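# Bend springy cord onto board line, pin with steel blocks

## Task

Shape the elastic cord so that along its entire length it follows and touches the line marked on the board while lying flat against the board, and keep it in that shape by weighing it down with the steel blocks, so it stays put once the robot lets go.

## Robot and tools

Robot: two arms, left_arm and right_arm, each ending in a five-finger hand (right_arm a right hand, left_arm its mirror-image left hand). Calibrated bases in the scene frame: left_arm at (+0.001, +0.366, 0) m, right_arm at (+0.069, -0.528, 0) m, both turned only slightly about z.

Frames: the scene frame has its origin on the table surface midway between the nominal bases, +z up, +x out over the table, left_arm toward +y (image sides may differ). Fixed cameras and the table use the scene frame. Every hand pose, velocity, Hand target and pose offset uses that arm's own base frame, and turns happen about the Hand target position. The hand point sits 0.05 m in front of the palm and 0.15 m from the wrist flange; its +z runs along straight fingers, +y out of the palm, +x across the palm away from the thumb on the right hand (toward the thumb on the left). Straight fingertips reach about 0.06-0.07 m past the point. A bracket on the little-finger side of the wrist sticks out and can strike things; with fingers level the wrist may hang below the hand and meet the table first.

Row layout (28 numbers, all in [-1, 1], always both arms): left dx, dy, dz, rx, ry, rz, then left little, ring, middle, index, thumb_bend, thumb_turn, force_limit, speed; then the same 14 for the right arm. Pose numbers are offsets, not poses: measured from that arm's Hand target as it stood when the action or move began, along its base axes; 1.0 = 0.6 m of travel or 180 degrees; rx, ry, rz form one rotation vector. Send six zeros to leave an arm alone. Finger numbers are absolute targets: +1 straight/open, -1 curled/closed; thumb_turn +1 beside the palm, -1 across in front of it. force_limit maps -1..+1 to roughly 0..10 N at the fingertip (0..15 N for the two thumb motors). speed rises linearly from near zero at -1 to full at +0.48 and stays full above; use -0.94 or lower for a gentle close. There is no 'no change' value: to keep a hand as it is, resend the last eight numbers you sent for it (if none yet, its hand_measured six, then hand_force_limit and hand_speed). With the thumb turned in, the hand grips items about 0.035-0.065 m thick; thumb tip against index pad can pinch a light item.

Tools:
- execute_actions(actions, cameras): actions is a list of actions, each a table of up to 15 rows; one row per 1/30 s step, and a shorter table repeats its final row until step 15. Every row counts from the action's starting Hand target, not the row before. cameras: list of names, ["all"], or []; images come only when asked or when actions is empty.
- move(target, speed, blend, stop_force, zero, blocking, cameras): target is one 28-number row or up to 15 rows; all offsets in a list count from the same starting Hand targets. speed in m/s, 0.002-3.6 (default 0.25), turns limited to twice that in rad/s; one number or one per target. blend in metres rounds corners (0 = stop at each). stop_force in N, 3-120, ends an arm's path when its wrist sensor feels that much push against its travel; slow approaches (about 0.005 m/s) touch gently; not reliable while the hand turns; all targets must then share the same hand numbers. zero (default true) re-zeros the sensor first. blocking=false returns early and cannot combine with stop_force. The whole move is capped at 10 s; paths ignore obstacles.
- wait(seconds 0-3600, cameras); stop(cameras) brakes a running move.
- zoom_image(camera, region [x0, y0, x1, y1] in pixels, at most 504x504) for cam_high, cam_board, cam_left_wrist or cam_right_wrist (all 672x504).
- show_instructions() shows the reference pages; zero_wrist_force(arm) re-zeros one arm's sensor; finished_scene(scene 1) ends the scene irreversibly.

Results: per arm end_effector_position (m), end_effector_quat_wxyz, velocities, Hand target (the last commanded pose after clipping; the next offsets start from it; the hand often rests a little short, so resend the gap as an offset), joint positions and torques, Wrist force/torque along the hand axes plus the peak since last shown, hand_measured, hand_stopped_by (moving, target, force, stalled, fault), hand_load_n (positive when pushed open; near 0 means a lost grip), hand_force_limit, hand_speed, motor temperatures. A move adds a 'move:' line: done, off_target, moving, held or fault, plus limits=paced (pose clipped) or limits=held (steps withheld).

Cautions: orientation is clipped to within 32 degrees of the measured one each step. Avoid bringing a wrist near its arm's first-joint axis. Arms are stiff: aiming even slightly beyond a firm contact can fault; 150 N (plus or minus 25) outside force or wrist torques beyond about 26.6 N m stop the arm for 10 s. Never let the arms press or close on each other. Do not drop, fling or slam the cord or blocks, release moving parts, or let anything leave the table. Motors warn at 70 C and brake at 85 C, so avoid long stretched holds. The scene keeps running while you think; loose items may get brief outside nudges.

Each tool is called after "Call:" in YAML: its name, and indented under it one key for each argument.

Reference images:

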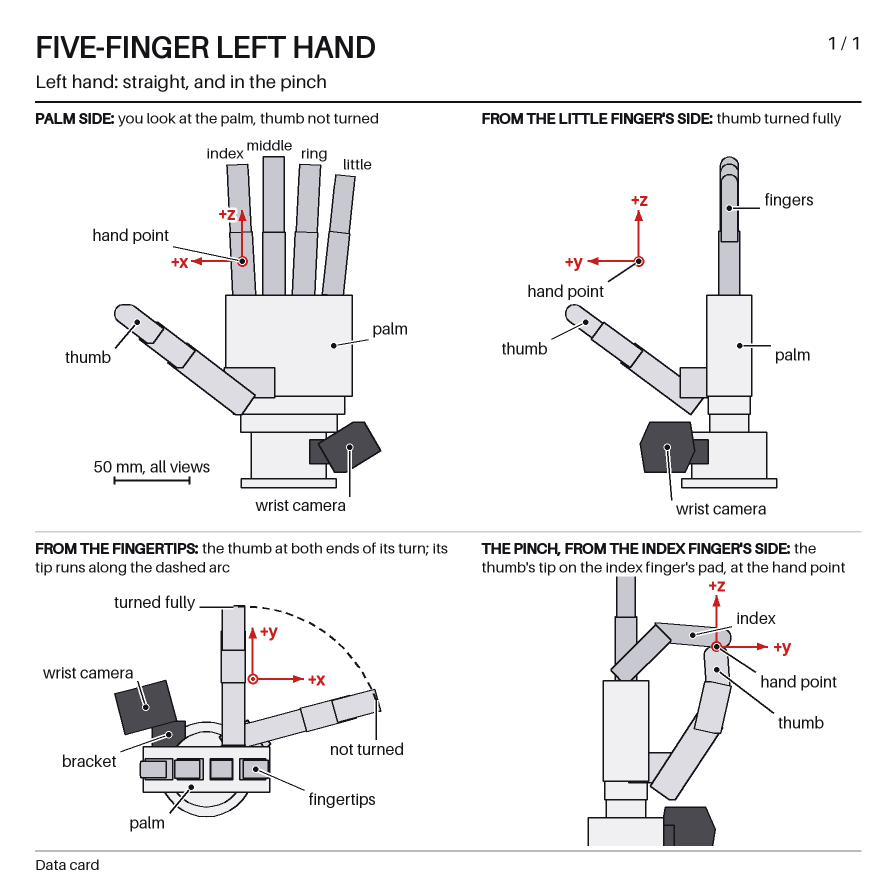

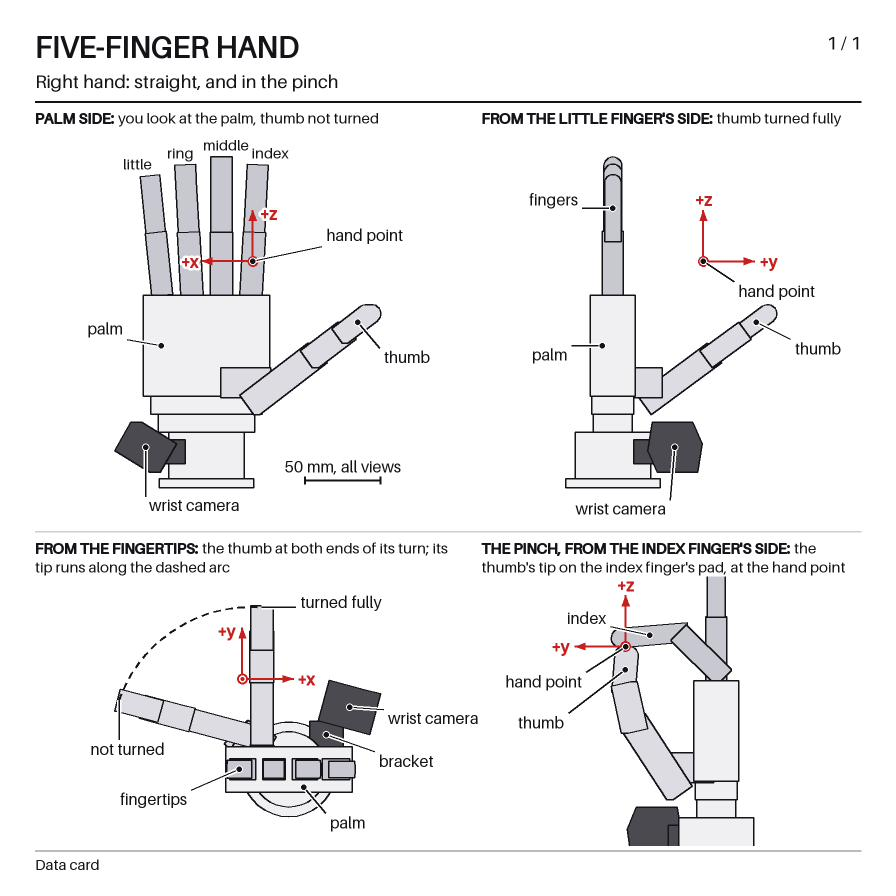

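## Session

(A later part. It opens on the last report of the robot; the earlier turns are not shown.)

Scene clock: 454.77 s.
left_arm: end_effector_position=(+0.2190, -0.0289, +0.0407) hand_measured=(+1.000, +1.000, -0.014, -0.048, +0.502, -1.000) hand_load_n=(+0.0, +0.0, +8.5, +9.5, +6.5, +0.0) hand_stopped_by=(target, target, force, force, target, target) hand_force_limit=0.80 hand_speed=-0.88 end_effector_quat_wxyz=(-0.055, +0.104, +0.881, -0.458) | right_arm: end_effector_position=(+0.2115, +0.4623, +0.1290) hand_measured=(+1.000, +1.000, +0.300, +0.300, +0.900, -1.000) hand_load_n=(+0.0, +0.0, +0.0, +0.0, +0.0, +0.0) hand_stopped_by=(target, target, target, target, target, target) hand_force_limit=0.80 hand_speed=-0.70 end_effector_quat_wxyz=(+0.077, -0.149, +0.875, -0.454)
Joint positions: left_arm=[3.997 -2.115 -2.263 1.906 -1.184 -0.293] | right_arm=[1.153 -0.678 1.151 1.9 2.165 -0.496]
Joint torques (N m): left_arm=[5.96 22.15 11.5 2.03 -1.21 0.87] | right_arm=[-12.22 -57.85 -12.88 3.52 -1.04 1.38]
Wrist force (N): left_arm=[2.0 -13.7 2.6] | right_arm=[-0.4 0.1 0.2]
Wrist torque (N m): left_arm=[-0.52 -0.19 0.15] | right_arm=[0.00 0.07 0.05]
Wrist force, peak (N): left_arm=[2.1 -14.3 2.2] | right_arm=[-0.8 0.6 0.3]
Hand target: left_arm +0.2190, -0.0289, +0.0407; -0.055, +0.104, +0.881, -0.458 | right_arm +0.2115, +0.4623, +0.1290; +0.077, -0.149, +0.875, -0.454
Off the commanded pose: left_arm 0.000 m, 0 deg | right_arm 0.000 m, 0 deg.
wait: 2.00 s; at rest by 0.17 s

Call:
move:
  target: [0,0,0.05,0,0,0,1,1,-0.4,-0.4,0.5,-1,0.8,-0.88,0,0,0,0,0,0,1,1,0.3,0.3,0.9,-1,0.8,-0.7]
  speed: 0.05
  cameras: ["cam_board","cam_left_wrist"]

Call:
zoom_image:
  camera: "cam_board"
  region: [500, 120, 660, 280]

Scene clock: 470.90 s.
left_arm: end_effector_position=(+0.2190, -0.0289, +0.0706) hand_measured=(+1.000, +1.000, -0.014, -0.048, +0.500, -1.000) hand_load_n=(+0.0, +0.0, +0.0, +0.0, +0.0, +0.0) hand_stopped_by=(target, target, force, force, target, target) hand_force_limit=0.80 hand_speed=-0.88 end_effector_quat_wxyz=(-0.055, +0.104, +0.881, -0.458) | right_arm: end_effector_position=(+0.2115, +0.4623, +0.1290) hand_measured=(+1.000, +1.000, +0.300, +0.300, +0.900, -1.000) hand_load_n=(+0.0, +0.0, +0.0, +0.0, +0.0, +0.0) hand_stopped_by=(target, target, target, target, target, target) hand_force_limit=0.80 hand_speed=-0.70 end_effector_quat_wxyz=(+0.077, -0.149, +0.875, -0.454)
Joint positions: left_arm=[3.997 -2.03 -2.261 1.819 -1.184 -0.293] | right_arm=[1.153 -0.678 1.151 1.9 2.165 -0.496]
Joint torques (N m): left_arm=[6.65 20.78 8.41 -0.32 -0.04 0.31] | right_arm=[-11.13 -57.18 -13.35 3.36 -0.89 1.16]
Wrist force (N): left_arm=[0.7 -0.5 0.0] | right_arm=[-0.6 0.1 0.4]
Wrist torque (N m): left_arm=[-0.21 -0.15 -0.02] | right_arm=[-0.02 0.10 0.03]
Wrist force, peak (N): left_arm=[2.1 -14.2 2.5] | right_arm=[-0.7 0.6 0.4]
Hand target: left_arm +0.2190, -0.0289, +0.0707; -0.055, +0.104, +0.881, -0.458 | right_arm +0.2115, +0.4623, +0.1290; +0.077, -0.149, +0.875, -0.454
Off the commanded pose: left_arm 0.000 m, 0 deg | right_arm 0.000 m, 0 deg.
move: done
cam_left_wrist: T_world_to_cam=[[-0.38001, -0.41617, 0.82607, 0.00835], [-0.69377, 0.71891, 0.04303, 0.17425], [-0.61178, -0.55675, -0.56193, 0.27145]] pos_world=[0.29013, 0.02933, 0.13814]

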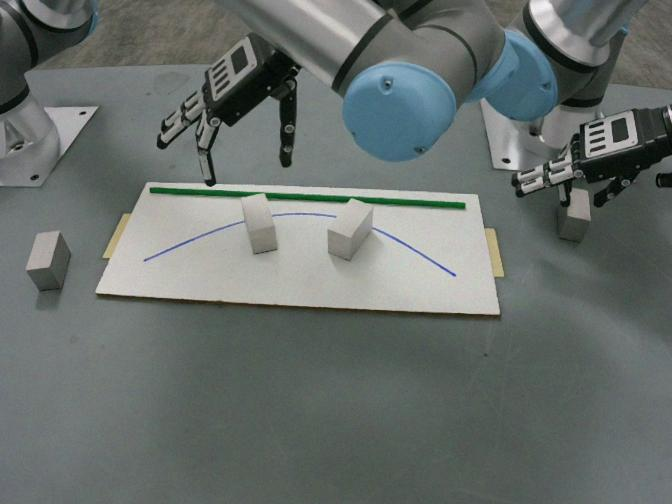

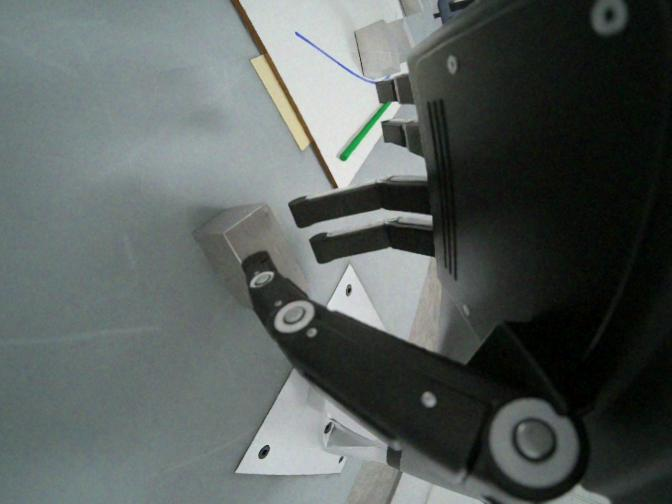

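Scaled by 3.150.

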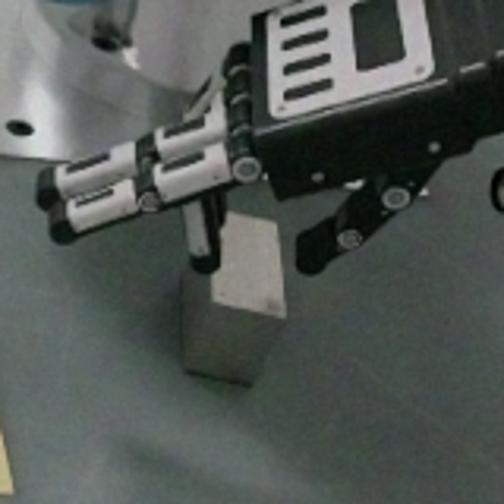

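Call:
move:
  target: [0,0,0.02,0,0,0,1,1,0.35,0.35,1,-1,0.8,-0.6,0,0,0,0,0,0,1,1,0.3,0.3,0.9,-1,0.8,-0.7]
  speed: 0.05
  cameras: ["cam_board","cam_left_wrist"]

Call:
zoom_image:
  camera: "cam_left_wrist"
  region: [170, 175, 320, 325]

Scene clock: 475.47 s.
left_arm: end_effector_position=(+0.2190, -0.0289, +0.0826) hand_measured=(+1.000, +1.000, +0.350, +0.350, +1.000, -1.000) hand_load_n=(+0.0, +0.0, +0.0, +0.0, +0.0, +0.0) hand_stopped_by=(target, target, target, target, target, target) hand_force_limit=0.80 hand_speed=-0.60 end_effector_quat_wxyz=(-0.055, +0.104, +0.881, -0.458) | right_arm: end_effector_position=(+0.2115, +0.4623, +0.1290) hand_measured=(+1.000, +1.000, +0.300, +0.300, +0.900, -1.000) hand_load_n=(+0.0, -0.5, +0.0, +0.0, +0.0, +0.0) hand_stopped_by=(target, target, target, target, target, target) hand_force_limit=0.80 hand_speed=-0.70 end_effector_quat_wxyz=(+0.077, -0.149, +0.875, -0.454)
Joint positions: left_arm=[3.997 -1.997 -2.258 1.783 -1.184 -0.293] | right_arm=[1.153 -0.678 1.151 1.9 2.165 -0.496]
Joint torques (N m): left_arm=[5.83 30.01 1.59 -4.51 0.42 0] | right_arm=[-11.51 -56.29 -14.42 3.43 -0.93 1.21]
Wrist force (N): left_arm=[0.8 -0.6 0.0] | right_arm=[-0.9 0.3 0.2]
Wrist torque (N m): left_arm=[-0.21 -0.16 -0.01] | right_arm=[0.03 0.14 0.02]
Wrist force, peak (N): left_arm=[0.7 -1.3 -0.5] | right_arm=[-0.8 0.4 0.6]
Hand target: left_arm +0.2190, -0.0289, +0.0827; -0.055, +0.104, +0.881, -0.458 | right_arm +0.2115, +0.4623, +0.1290; +0.077, -0.149, +0.875, -0.454
Off the commanded pose: left_arm 0.000 m, 0 deg | right_arm 0.000 m, 0 deg.
move: done
cam_left_wrist: T_world_to_cam=[[-0.37994, -0.41611, 0.82613, -0.0016], [-0.69373, 0.71895, 0.04308, 0.17371], [-0.61188, -0.55674, -0.56182, 0.27821]] pos_world=[0.29013, 0.02933, 0.15014]

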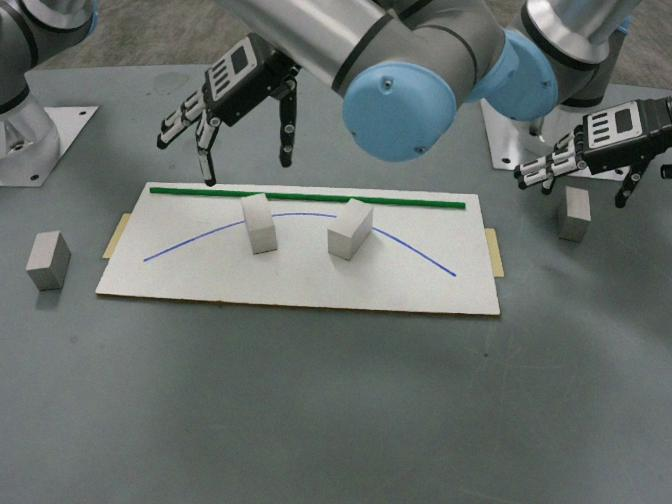

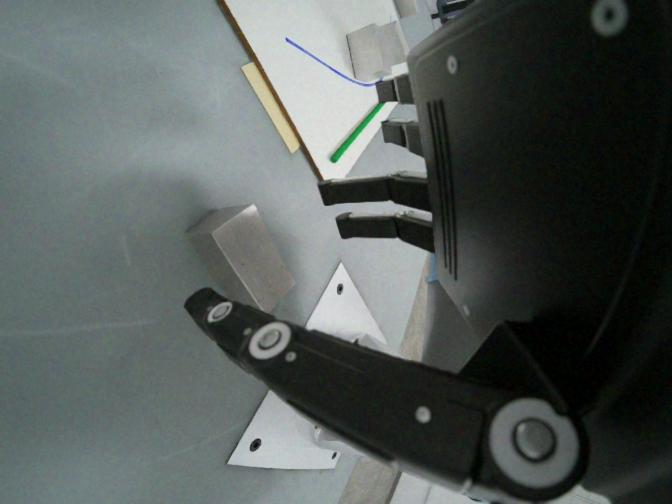

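Scaled by 3.360 from the camera's image (finer frame: 960x720).

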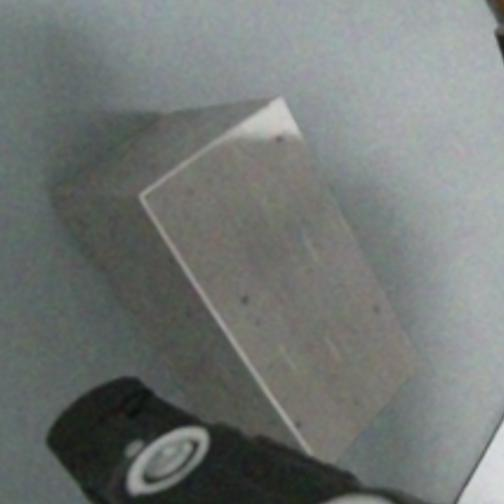

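Call:
zoom_image:
  camera: "cam_board"
  region: [540, 180, 600, 260]

Scaled by 6.300.

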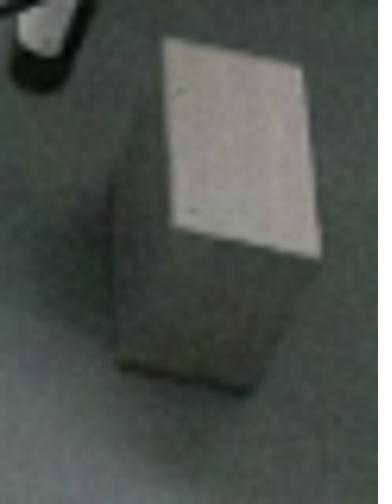

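Call:
move:
  target:
    - [-0.0263,0.0107,0,0,0,0.0139,1,1,0.35,0.35,1,-1,0.8,-0.6,0,0,0,0,0,0,1,1,0.3,0.3,0.9,-1,0.8,-0.7]
    - [-0.0263,0.0107,-0.0705,0,0,0.0139,1,1,0.35,0.35,1,-1,0.8,-0.6,0,0,0,0,0,0,1,1,0.3,0.3,0.9,-1,0.8,-0.7]
  speed: [0.1,0.06]
  cameras: ["cam_board","cam_left_wrist"]

Call:
zoom_image:
  camera: "cam_left_wrist"
  region: [200, 155, 350, 320]

Call:
move:
  target: [0,0,0,0,0,0,1,1,0.35,0.35,0.5,-1,0.5,-0.7,0,0,0,0,0,0,1,1,0.3,0.3,0.9,-1,0.8,-0.7]
  speed: 0.05
  cameras: ["cam_board","cam_left_wrist"]

Scene clock: 488.10 s.
left_arm: end_effector_position=(+0.2032, -0.0225, +0.0404) hand_measured=(+1.000, +1.000, +0.350, +0.350, +1.000, -1.000) hand_load_n=(+0.0, +0.0, +0.0, +0.0, +0.0, +0.0) hand_stopped_by=(target, target, target, target, target, target) hand_force_limit=0.80 hand_speed=-0.60 end_effector_quat_wxyz=(-0.045, +0.084, +0.883, -0.459) | right_arm: end_effector_position=(+0.2115, +0.4623, +0.1290) hand_measured=(+1.000, +1.000, +0.300, +0.300, +0.900, -1.000) hand_load_n=(-0.5, +0.0, +0.0, +0.0, +0.0, +0.0) hand_stopped_by=(target, target, target, target, target, target) hand_force_limit=0.80 hand_speed=-0.70 end_effector_quat_wxyz=(+0.077, -0.149, +0.875, -0.454)
Joint positions: left_arm=[4.082 -2.099 -2.314 1.932 -1.217 -0.265] | right_arm=[1.153 -0.678 1.151 1.9 2.165 -0.496]
Joint torques (N m): left_arm=[8.97 24.18 11.27 -3.02 -0.83 0.37] | right_arm=[-12.07 -56.31 -14.79 3.56 -1.08 1.31]
Wrist force (N): left_arm=[0.4 -1.0 0.1] | right_arm=[-0.8 0.2 0.3]
Wrist torque (N m): left_arm=[-0.30 -0.13 -0.08] | right_arm=[0.00 0.13 0.03]
Wrist force, peak (N): left_arm=[1.6 -0.9 -0.1] | right_arm=[-0.7 0.7 0.5]
Hand target: left_arm +0.2032, -0.0225, +0.0404; -0.045, +0.084, +0.883, -0.459 | right_arm +0.2115, +0.4623, +0.1290; +0.077, -0.149, +0.875, -0.454
Off the commanded pose: left_arm 0.000 m, 0 deg | right_arm 0.000 m, 0 deg.
move: done
cam_left_wrist: T_world_to_cam=[[-0.36138, -0.43229, 0.82615, 0.02588], [-0.72449, 0.68794, 0.04306, 0.16551], [-0.58696, -0.58298, -0.5618, 0.2427]] pos_world=[0.27172, 0.03882, 0.10784]

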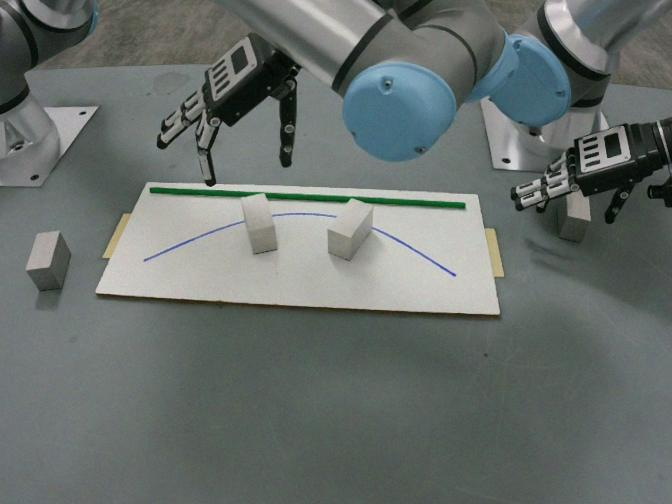

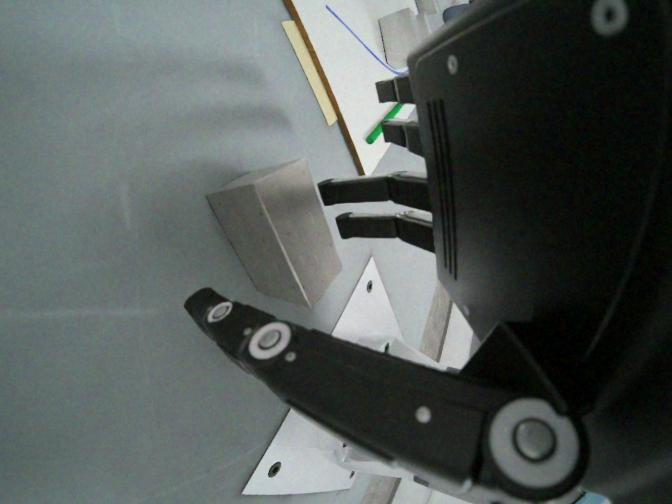

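Scaled by 3.055 from the camera's image (finer frame: 960x720).

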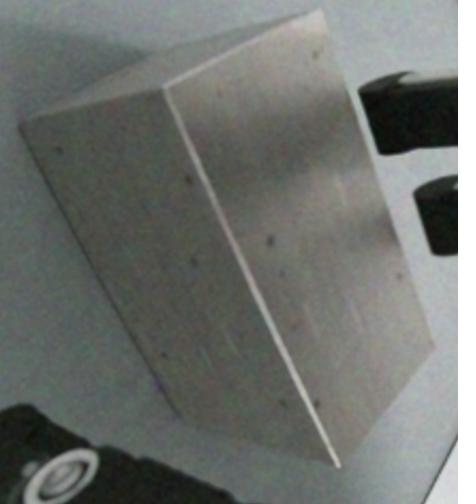

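Scene clock: 489.53 s.
left_arm: end_effector_position=(+0.2032, -0.0225, +0.0403) hand_measured=(+1.000, +1.000, +0.350, +0.350, +0.500, -1.000) hand_load_n=(+0.0, +0.0, +0.0, +0.0, +0.0, +0.0) hand_stopped_by=(target, target, target, target, target, target) hand_force_limit=0.50 hand_speed=-0.70 end_effector_quat_wxyz=(-0.045, +0.084, +0.883, -0.459) | right_arm: end_effector_position=(+0.2115, +0.4623, +0.1290) hand_measured=(+1.000, +1.000, +0.300, +0.300, +0.900, -1.000) hand_load_n=(+0.0, +0.0, +0.0, +0.0, +0.0, +0.0) hand_stopped_by=(target, target, target, target, target, target) hand_force_limit=0.80 hand_speed=-0.70 end_effector_quat_wxyz=(+0.077, -0.149, +0.875, -0.454)
Joint positions: left_arm=[4.082 -2.1 -2.314 1.932 -1.217 -0.265] | right_arm=[1.153 -0.678 1.151 1.9 2.165 -0.496]
Joint torques (N m): left_arm=[5.43 19.53 11 -0.44 1.67 -0.29] | right_arm=[-11.46 -55.16 -15.44 3.52 -0.81 1.15]
Wrist force (N): left_arm=[0.4 -1.0 0.3] | right_arm=[-0.5 0.5 0.4]
Wrist torque (N m): left_arm=[-0.31 -0.13 -0.08] | right_arm=[0.05 0.07 0.05]
Wrist force, peak (N): left_arm=[0.7 -1.2 0.4] | right_arm=[-0.9 0.2 0.4]
Hand target: left_arm +0.2032, -0.0225, +0.0404; -0.045, +0.084, +0.883, -0.459 | right_arm +0.2115, +0.4623, +0.1290; +0.077, -0.149, +0.875, -0.454
Off the commanded pose: left_arm 0.000 m, 0 deg | right_arm 0.000 m, 0 deg.
move: done
cam_left_wrist: T_world_to_cam=[[-0.3614, -0.43232, 0.82613, 0.02589], [-0.72445, 0.68798, 0.0431, 0.1655], [-0.58699, -0.58292, -0.56183, 0.24271]] pos_world=[0.27172, 0.03882, 0.10784]

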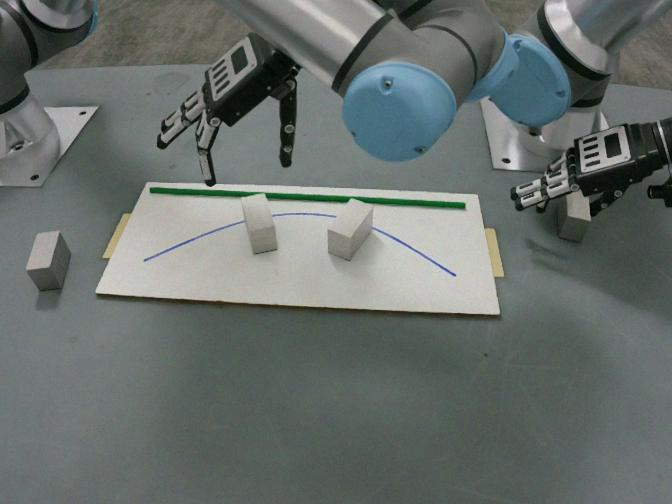

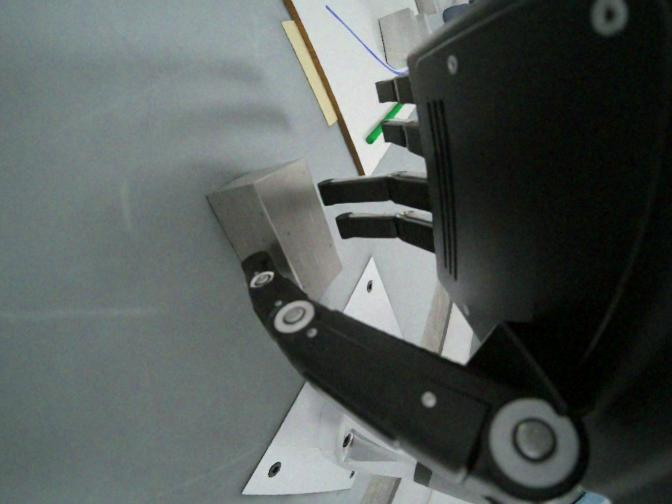

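Call:
move:
  target: [0,0,0,0,0,0,1,1,-0.4,-0.4,0.5,-1,0.8,-0.88,0,0,0,0,0,0,1,1,0.3,0.3,0.9,-1,0.8,-0.7]
  speed: 0.05
  cameras: ["cam_board","cam_left_wrist"]

Call:
zoom_image:
  camera: "cam_left_wrist"
  region: [200, 155, 350, 320]

Call:
zoom_image:
  camera: "cam_board"
  region: [500, 120, 660, 280]

Scene clock: 493.80 s.
left_arm: end_effector_position=(+0.2032, -0.0225, +0.0404) hand_measured=(+1.000, +1.000, -0.014, -0.048, +0.502, -1.000) hand_load_n=(+0.0, +0.0, +6.5, +9.0, +7.5, +0.0) hand_stopped_by=(target, target, force, force, target, target) hand_force_limit=0.80 hand_speed=-0.88 end_effector_quat_wxyz=(-0.045, +0.084, +0.883, -0.459) | right_arm: end_effector_position=(+0.2115, +0.4623, +0.1290) hand_measured=(+1.000, +1.000, +0.300, +0.300, +0.900, -1.000) hand_load_n=(+0.0, +0.0, +0.0, +0.0, +0.0, +0.0) hand_stopped_by=(target, target, target, target, target, target) hand_force_limit=0.80 hand_speed=-0.70 end_effector_quat_wxyz=(+0.077, -0.149, +0.875, -0.454)
Joint positions: left_arm=[4.082 -2.1 -2.314 1.932 -1.216 -0.265] | right_arm=[1.153 -0.678 1.151 1.9 2.165 -0.496]
Joint torques (N m): left_arm=[-5.8 20.62 10.03 -1.37 0.89 -0.73] | right_arm=[-11.68 -55.29 -16.94 3.53 -0.93 1.11]
Wrist force (N): left_arm=[3.2 -6.8 0.8] | right_arm=[-0.4 0.3 0.3]
Wrist torque (N m): left_arm=[-0.36 -0.23 0.00] | right_arm=[0.02 0.07 0.05]
Wrist force, peak (N): left_arm=[1.5 -12.6 2.9] | right_arm=[-0.8 0.1 0.7]
Hand target: left_arm +0.2032, -0.0225, +0.0404; -0.045, +0.084, +0.883, -0.459 | right_arm +0.2115, +0.4623, +0.1290; +0.077, -0.149, +0.875, -0.454
Off the commanded pose: left_arm 0.000 m, 0 deg | right_arm 0.000 m, 0 deg.
move: done
cam_left_wrist: T_world_to_cam=[[-0.3614, -0.43231, 0.82613, 0.02589], [-0.72453, 0.6879, 0.04302, 0.16553], [-0.58689, -0.58302, -0.56183, 0.24269]] pos_world=[0.27172, 0.03882, 0.10784]

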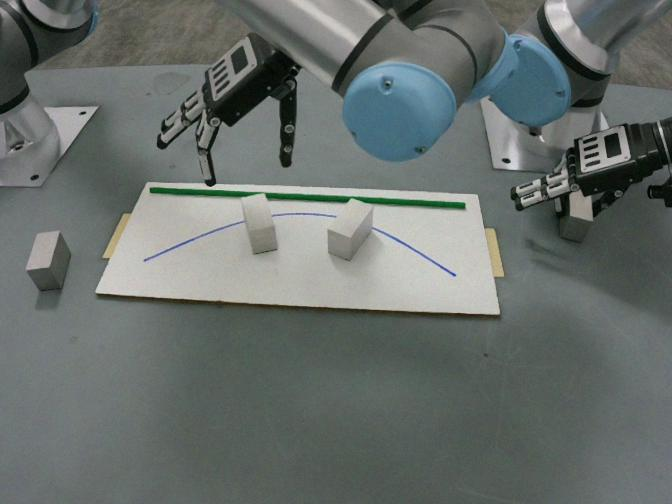

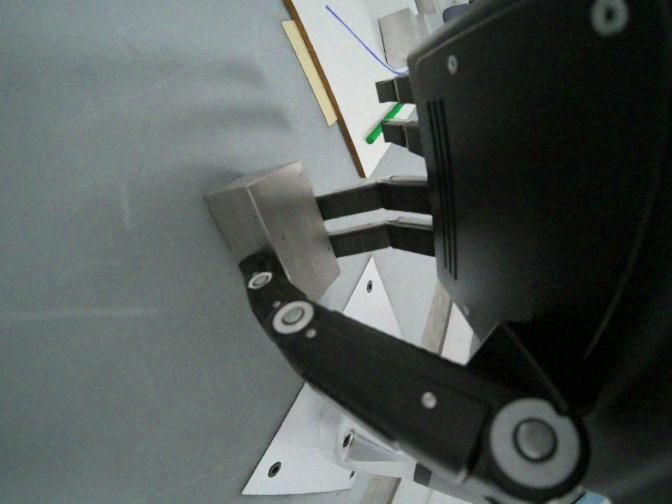

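Scaled by 3.055 from the camera's image (finer frame: 960x720).

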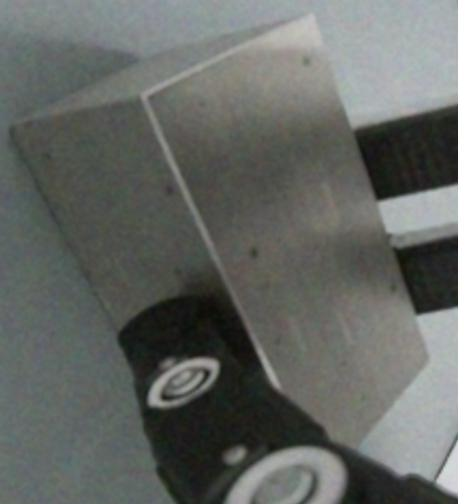

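Scaled by 3.150.

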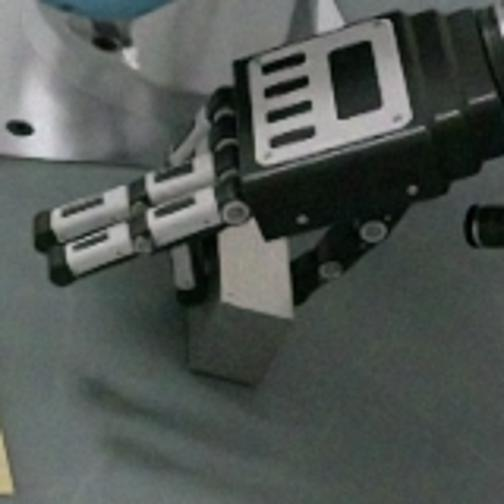

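Call:
move:
  target:
    - [0,0,0,0,0,0,1,1,0.35,0.35,0.9,-1,0.8,-0.6,0,0,0,0,0,0,1,1,0.3,0.3,0.9,-1,0.8,-0.7]
    - [0.0128,-0.0025,0,0,0,0,1,1,0.35,0.35,0.9,-1,0.8,-0.6,0,0,0,0,0,0,1,1,0.3,0.3,0.9,-1,0.8,-0.7]
    - [0.0128,-0.0025,0,0,0,0,1,1,0.35,0.35,0.5,-1,0.5,-0.7,0,0,0,0,0,0,1,1,0.3,0.3,0.9,-1,0.8,-0.7]
    - [0.0128,-0.0025,0,0,0,0,1,1,-0.4,-0.4,0.5,-1,0.8,-0.88,0,0,0,0,0,0,1,1,0.3,0.3,0.9,-1,0.8,-0.7]
  speed: 0.05
  cameras: ["cam_board","cam_left_wrist"]

Call:
zoom_image:
  camera: "cam_left_wrist"
  region: [200, 155, 350, 320]

Call:
zoom_image:
  camera: "cam_board"
  region: [500, 120, 660, 280]

Scene clock: 503.07 s.
left_arm: end_effector_position=(+0.2109, -0.0240, +0.0404) hand_measured=(+1.000, +1.000, -0.014, -0.048, +0.502, -1.000) hand_load_n=(+0.0, +0.0, +7.0, +9.5, +6.5, +0.5) hand_stopped_by=(target, target, force, force, target, target) hand_force_limit=0.80 hand_speed=-0.88 end_effector_quat_wxyz=(-0.045, +0.084, +0.883, -0.459) | right_arm: end_effector_position=(+0.2115, +0.4623, +0.1290) hand_measured=(+1.000, +1.000, +0.300, +0.300, +0.900, -1.000) hand_load_n=(+0.0, +0.0, +0.0, +0.0, +0.0, +0.0) hand_stopped_by=(target, target, target, target, target, target) hand_force_limit=0.80 hand_speed=-0.70 end_effector_quat_wxyz=(+0.077, -0.149, +0.875, -0.454)
Joint positions: left_arm=[4.056 -2.105 -2.294 1.924 -1.196 -0.282] | right_arm=[1.153 -0.678 1.151 1.9 2.165 -0.496]
Joint torques (N m): left_arm=[-8.7 37.74 6.41 -0.91 0.15 -0.78] | right_arm=[-11.34 -54.22 -18.37 3.43 -0.74 0.96]
Wrist force (N): left_arm=[1.3 -11.4 1.8] | right_arm=[-0.4 0.3 0.1]
Wrist torque (N m): left_arm=[-0.48 -0.18 0.04] | right_arm=[0.03 0.08 0.05]
Wrist force, peak (N): left_arm=[1.2 -12.6 1.7] | right_arm=[-0.8 0.4 0.7]
Hand target: left_arm +0.2109, -0.0240, +0.0404; -0.045, +0.084, +0.883, -0.459 | right_arm +0.2115, +0.4623, +0.1290; +0.077, -0.149, +0.875, -0.454
Off the commanded pose: left_arm 0.000 m, 0 deg | right_arm 0.000 m, 0 deg.
move: done
cam_left_wrist: T_world_to_cam=[[-0.36146, -0.43225, 0.82614, 0.02804], [-0.7245, 0.68793, 0.04295, 0.17214], [-0.58689, -0.58302, -0.56183, 0.24633]] pos_world=[0.27942, 0.03732, 0.10784]

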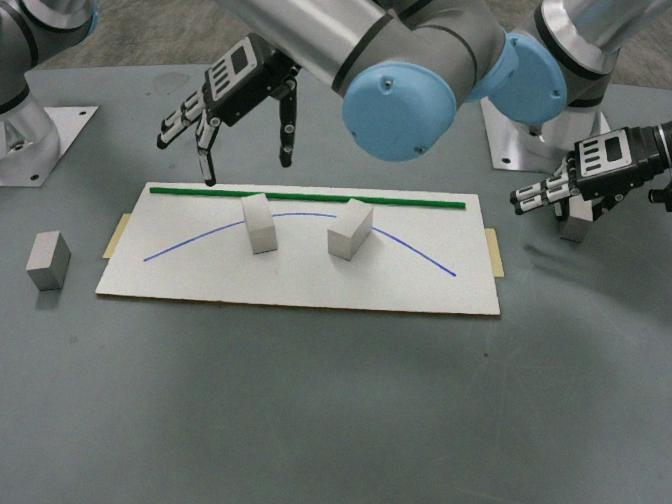

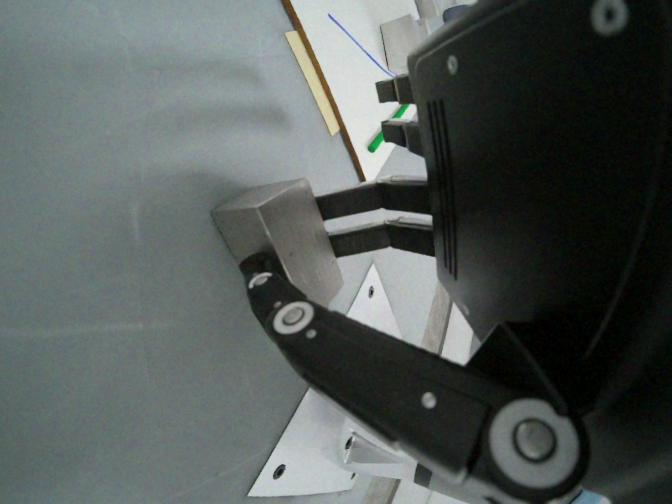

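Scaled by 3.055 from the camera's image (finer frame: 960x720).

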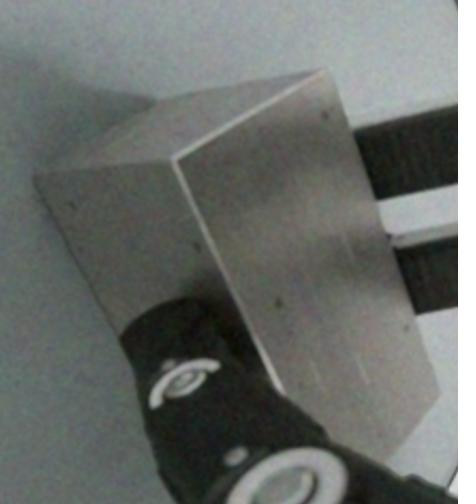

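Scaled by 3.150.

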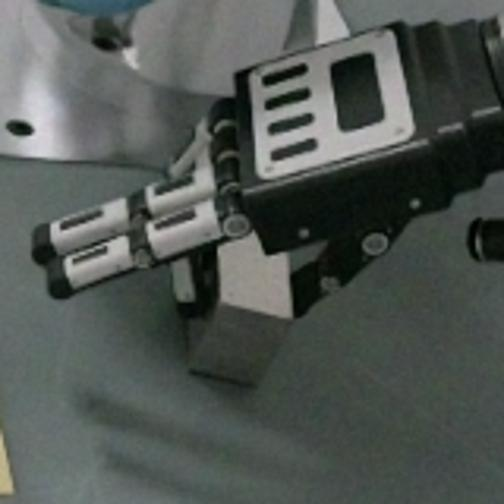

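Call:
move:
  target: [0,0,0.03,0,0,0,1,1,-0.4,-0.4,0.5,-1,0.8,-0.88,0,0,0,0,0,0,1,1,0.3,0.3,0.9,-1,0.8,-0.7]
  speed: 0.04
  cameras: ["cam_board","cam_left_wrist"]

Call:
zoom_image:
  camera: "cam_board"
  region: [500, 120, 660, 280]

Scene clock: 505.33 s.
left_arm: end_effector_position=(+0.2109, -0.0240, +0.0583) hand_measured=(+1.000, +1.000, -0.016, -0.048, +0.500, -1.000) hand_load_n=(+0.0, +0.0, +0.0, +0.0, +0.0, +0.0) hand_stopped_by=(target, target, force, force, target, target) hand_force_limit=0.80 hand_speed=-0.88 end_effector_quat_wxyz=(-0.045, +0.084, +0.883, -0.459) | right_arm: end_effector_position=(+0.2115, +0.4623, +0.1290) hand_measured=(+1.000, +1.000, +0.300, +0.300, +0.900, -1.000) hand_load_n=(+0.0, +0.0, +0.0, +0.0, +0.0, +0.0) hand_stopped_by=(target, target, target, target, target, target) hand_force_limit=0.80 hand_speed=-0.70 end_effector_quat_wxyz=(+0.077, -0.149, +0.875, -0.454)
Joint positions: left_arm=[4.056 -2.052 -2.294 1.871 -1.196 -0.282] | right_arm=[1.153 -0.678 1.151 1.9 2.165 -0.496]
Joint torques (N m): left_arm=[-7.94 19.31 12.95 -0.13 2.05 -0.93] | right_arm=[-11.02 -54.14 -19.2 3.52 -0.74 0.8]
Wrist force (N): left_arm=[0.4 -0.9 -0.1] | right_arm=[-0.6 0.3 0.3]
Wrist torque (N m): left_arm=[-0.27 -0.12 -0.08] | right_arm=[0.01 0.09 0.04]
Wrist force, peak (N): left_arm=[1.1 -12.2 2.0] | right_arm=[-0.7 0.3 0.6]
Hand target: left_arm +0.2109, -0.0240, +0.0584; -0.045, +0.084, +0.883, -0.459 | right_arm +0.2115, +0.4623, +0.1290; +0.077, -0.149, +0.875, -0.454
Off the commanded pose: left_arm 0.000 m, 0 deg | right_arm 0.000 m, 0 deg.
move: done
cam_left_wrist: T_world_to_cam=[[-0.3614, -0.43232, 0.82613, 0.01315], [-0.72445, 0.68798, 0.0431, 0.17133], [-0.58699, -0.58292, -0.56183, 0.25647]] pos_world=[0.27942, 0.03732, 0.12584]

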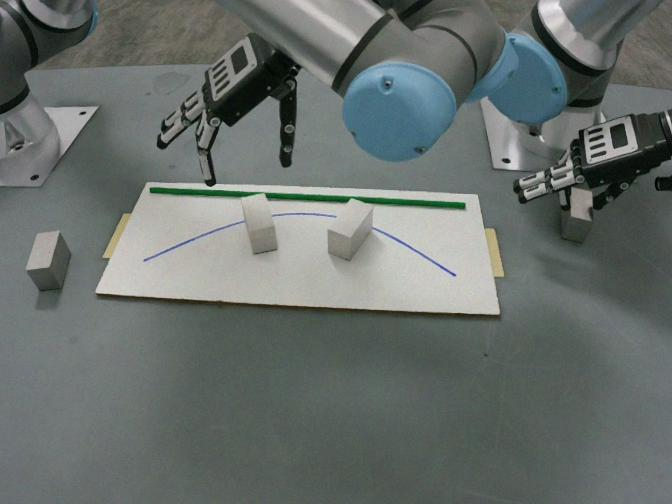

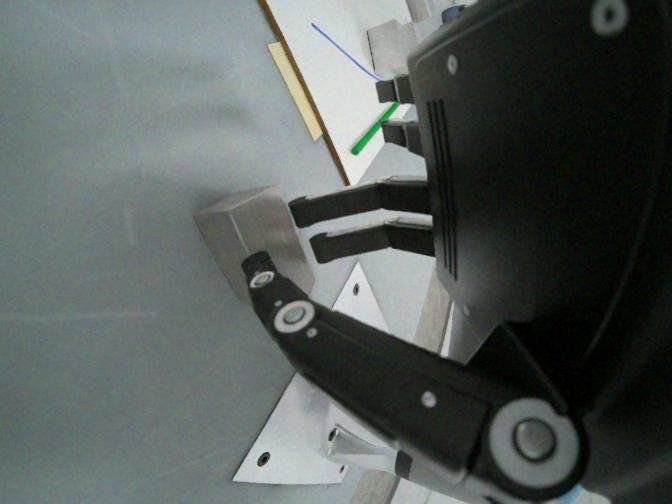

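Scaled by 3.150.

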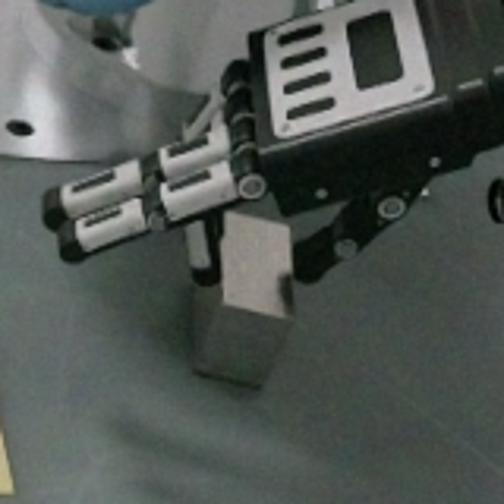

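Call:
move:
  target: [0,0,0.02,0,0,0,1,1,0.35,0.35,1,-1,0.8,-0.6,0,0,0,0,0,0,1,1,0.3,0.3,0.9,-1,0.8,-0.7]
  speed: 0.05
  cameras: ["cam_board","cam_left_wrist"]

Call:
zoom_image:
  camera: "cam_left_wrist"
  region: [180, 175, 340, 315]

Call:
zoom_image:
  camera: "cam_board"
  region: [500, 120, 660, 280]

Scene clock: 513.83 s.
left_arm: end_effector_position=(+0.2109, -0.0240, +0.0703) hand_measured=(+1.000, +1.000, +0.350, +0.350, +1.000, -1.000) hand_load_n=(+0.0, +0.0, +0.0, -0.5, +0.0, +0.0) hand_stopped_by=(target, target, target, target, target, target) hand_force_limit=0.80 hand_speed=-0.60 end_effector_quat_wxyz=(-0.045, +0.084, +0.883, -0.459) | right_arm: end_effector_position=(+0.2115, +0.4623, +0.1290) hand_measured=(+1.000, +1.000, +0.300, +0.300, +0.900, -1.000) hand_load_n=(+0.0, +0.0, +0.0, +0.0, +0.0, +0.0) hand_stopped_by=(target, target, target, target, target, target) hand_force_limit=0.80 hand_speed=-0.70 end_effector_quat_wxyz=(+0.077, -0.149, +0.875, -0.454)
Joint positions: left_arm=[4.056 -2.017 -2.292 1.834 -1.196 -0.282] | right_arm=[1.153 -0.678 1.151 1.9 2.165 -0.496]
Joint torques (N m): left_arm=[-3.11 32.13 2.36 -4.69 0.14 0.91] | right_arm=[-12 -53.24 -18.03 3.37 -0.66 0.85]
Wrist force (N): left_arm=[0.8 -0.8 -0.1] | right_arm=[-0.6 0.3 0.4]
Wrist torque (N m): left_arm=[-0.25 -0.19 -0.05] | right_arm=[0.01 0.09 0.04]
Wrist force, peak (N): left_arm=[0.8 -1.5 -0.3] | right_arm=[-0.8 0.3 0.6]
Hand target: left_arm +0.2109, -0.0240, +0.0704; -0.045, +0.084, +0.883, -0.459 | right_arm +0.2115, +0.4623, +0.1290; +0.077, -0.149, +0.875, -0.454
Off the commanded pose: left_arm 0.000 m, 0 deg | right_arm 0.000 m, 0 deg.
move: done
cam_left_wrist: T_world_to_cam=[[-0.3614, -0.43231, 0.82613, 0.00324], [-0.72453, 0.6879, 0.04302, 0.17085], [-0.58689, -0.58302, -0.56183, 0.26319]] pos_world=[0.27942, 0.03732, 0.13784]

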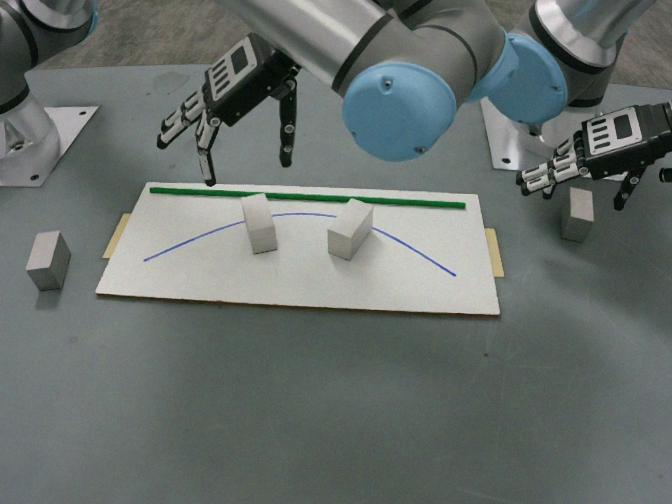

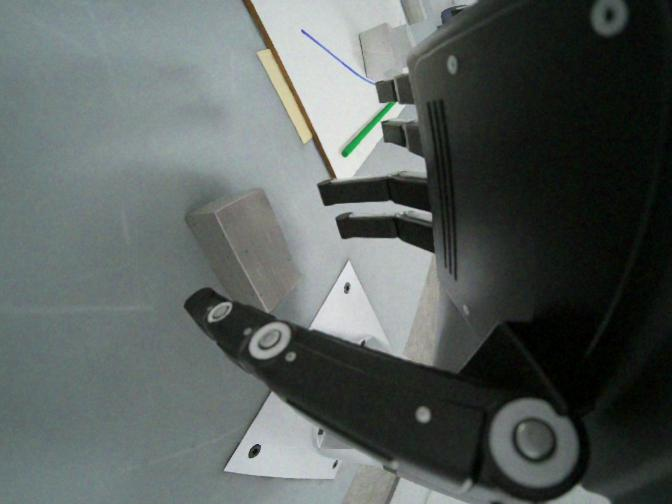

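Scaled by 3.150 from the camera's image (finer frame: 960x720).

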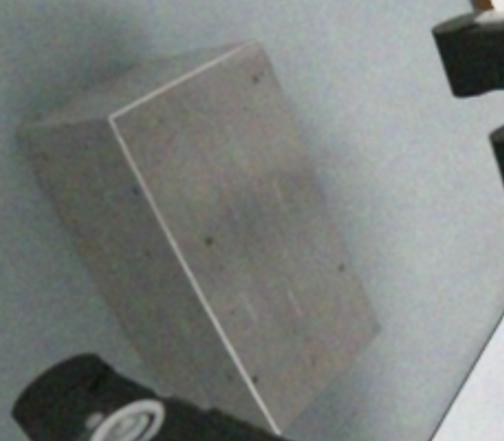

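Scaled by 3.150.

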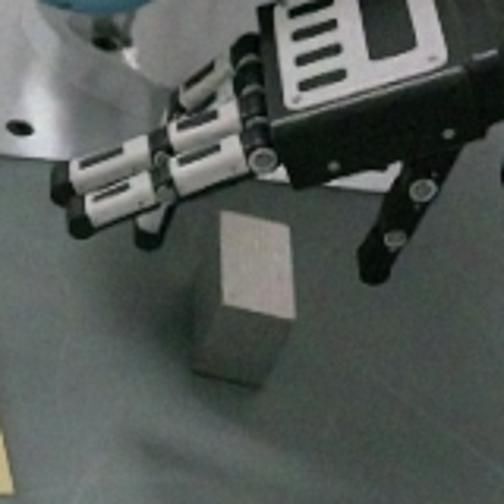

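Call:
move:
  target:
    - [-0.0077,0.0063,0,0,0,0,1,1,0.35,0.35,1,-1,0.8,-0.6,0,0,0,0,0,0,1,1,0.3,0.3,0.9,-1,0.8,-0.7]
    - [-0.0077,0.0063,-0.0582,0,0,0,1,1,0.35,0.35,1,-1,0.8,-0.6,0,0,0,0,0,0,1,1,0.3,0.3,0.9,-1,0.8,-0.7]
  speed: [0.06,0.03]
  stop_force: 5

Call:
move:
  target:
    - [0,0,0,0,0,0,1,1,0.35,0.35,0.5,-1,0.5,-0.7,0,0,0,0,0,0,1,1,0.3,0.3,0.9,-1,0.8,-0.7]
    - [0,0,0,0,0,0,1,1,-0.4,-0.4,0.5,-1,0.2,-0.9,0,0,0,0,0,0,1,1,0.3,0.3,0.9,-1,0.8,-0.7]
  speed: 0.05
  cameras: ["cam_board","cam_left_wrist"]

Call:
zoom_image:
  camera: "cam_left_wrist"
  region: [200, 155, 350, 320]

Call:
zoom_image:
  camera: "cam_board"
  region: [500, 120, 660, 280]

Scene clock: 530.30 s.
left_arm: end_effector_position=(+0.2063, -0.0202, +0.0354) hand_measured=(+1.000, +1.000, +0.350, +0.350, +1.000, -1.000) hand_load_n=(+0.0, +0.0, +0.0, +0.0, +0.0, +0.0) hand_stopped_by=(target, target, target, target, target, target) hand_force_limit=0.80 hand_speed=-0.60 end_effector_quat_wxyz=(-0.045, +0.084, +0.883, -0.459) | right_arm: end_effector_position=(+0.2115, +0.4623, +0.1290) hand_measured=(+1.000, +1.000, +0.300, +0.300, +0.900, -1.000) hand_load_n=(-0.5, +0.0, +0.0, +0.0, +0.0, +0.0) hand_stopped_by=(target, target, target, target, target, target) hand_force_limit=0.80 hand_speed=-0.70 end_effector_quat_wxyz=(+0.077, -0.149, +0.875, -0.454)
Joint positions: left_arm=[4.078 -2.118 -2.302 1.94 -1.213 -0.268] | right_arm=[1.153 -0.678 1.151 1.9 2.165 -0.496]
Joint torques (N m): left_arm=[8.21 37.64 11.79 -4.54 -1.15 0.74] | right_arm=[-11.24 -53.34 -18.93 3.63 -0.5 0.73]
Wrist force (N): left_arm=[0.6 -1.0 0.1] | right_arm=[-0.3 0.4 0.2]
Wrist torque (N m): left_arm=[-0.29 -0.16 -0.07] | right_arm=[0.04 0.06 0.06]
Wrist force, peak (N): left_arm=[1.3 -1.1 -0.6] | right_arm=[-0.8 0.4 0.6]
Hand target: left_arm +0.2063, -0.0202, +0.0354; -0.045, +0.084, +0.883, -0.459 | right_arm +0.2115, +0.4623, +0.1290; +0.077, -0.149, +0.875, -0.454
Off the commanded pose: left_arm 0.000 m, 0 deg | right_arm 0.000 m, 0 deg.
move: done

Scene clock: 533.43 s.
left_arm: end_effector_position=(+0.2063, -0.0202, +0.0355) hand_measured=(+1.000, +1.000, -0.010, -0.048, +0.502, -1.000) hand_load_n=(-0.5, -0.5, +5.5, +8.5, +6.0, +0.5) hand_stopped_by=(target, target, force, force, target, target) hand_force_limit=0.20 hand_speed=-0.90 end_effector_quat_wxyz=(-0.045, +0.084, +0.883, -0.459) | right_arm: end_effector_position=(+0.2115, +0.4623, +0.1290) hand_measured=(+1.000, +1.000, +0.300, +0.300, +0.900, -1.000) hand_load_n=(+0.0, +0.0, +0.0, +0.0, +0.0, +0.0) hand_stopped_by=(target, target, target, target, target, target) hand_force_limit=0.80 hand_speed=-0.70 end_effector_quat_wxyz=(+0.077, -0.149, +0.875, -0.454)
Joint positions: left_arm=[4.078 -2.118 -2.302 1.94 -1.213 -0.268] | right_arm=[1.153 -0.678 1.151 1.9 2.165 -0.496]
Joint torques (N m): left_arm=[8.66 37.54 8.67 -2.1 0.56 -0.03] | right_arm=[-11.01 -51.21 -18.7 3.53 -0.64 0.47]
Wrist force (N): left_arm=[2.0 -7.3 1.6] | right_arm=[-0.7 0.4 0.3]
Wrist torque (N m): left_arm=[-0.43 -0.24 0.05] | right_arm=[0.03 0.11 0.03]
Wrist force, peak (N): left_arm=[2.2 -7.9 1.8] | right_arm=[-0.8 0.6 0.4]
Hand target: left_arm +0.2063, -0.0202, +0.0354; -0.045, +0.084, +0.883, -0.459 | right_arm +0.2115, +0.4623, +0.1290; +0.077, -0.149, +0.875, -0.454
Off the commanded pose: left_arm 0.000 m, 0 deg | right_arm 0.000 m, 0 deg.
move: done
cam_left_wrist: T_world_to_cam=[[-0.36133, -0.43224, 0.8262, 0.03202], [-0.72449, 0.68794, 0.04306, 0.16639], [-0.58699, -0.58301, -0.56173, 0.24311]] pos_world=[0.27482, 0.04112, 0.10294]

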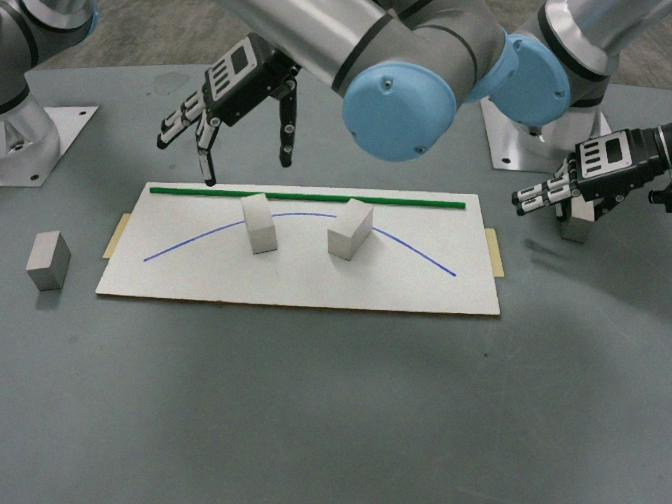

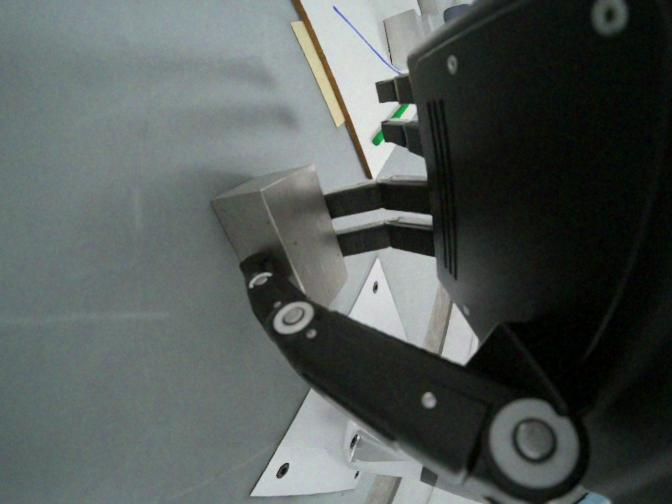

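Scaled by 3.055 from the camera's image (finer frame: 960x720).

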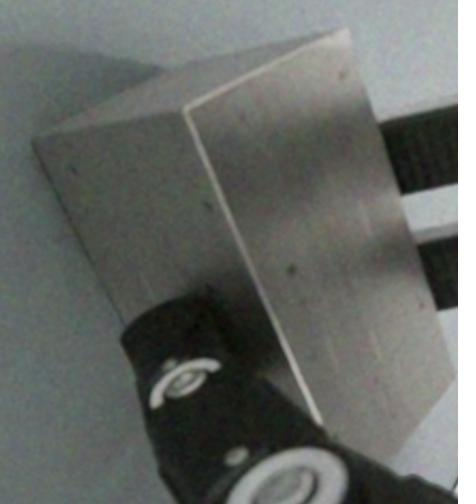

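Scaled by 3.150.

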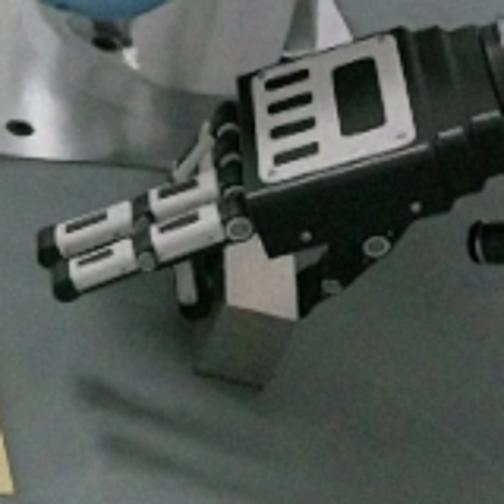

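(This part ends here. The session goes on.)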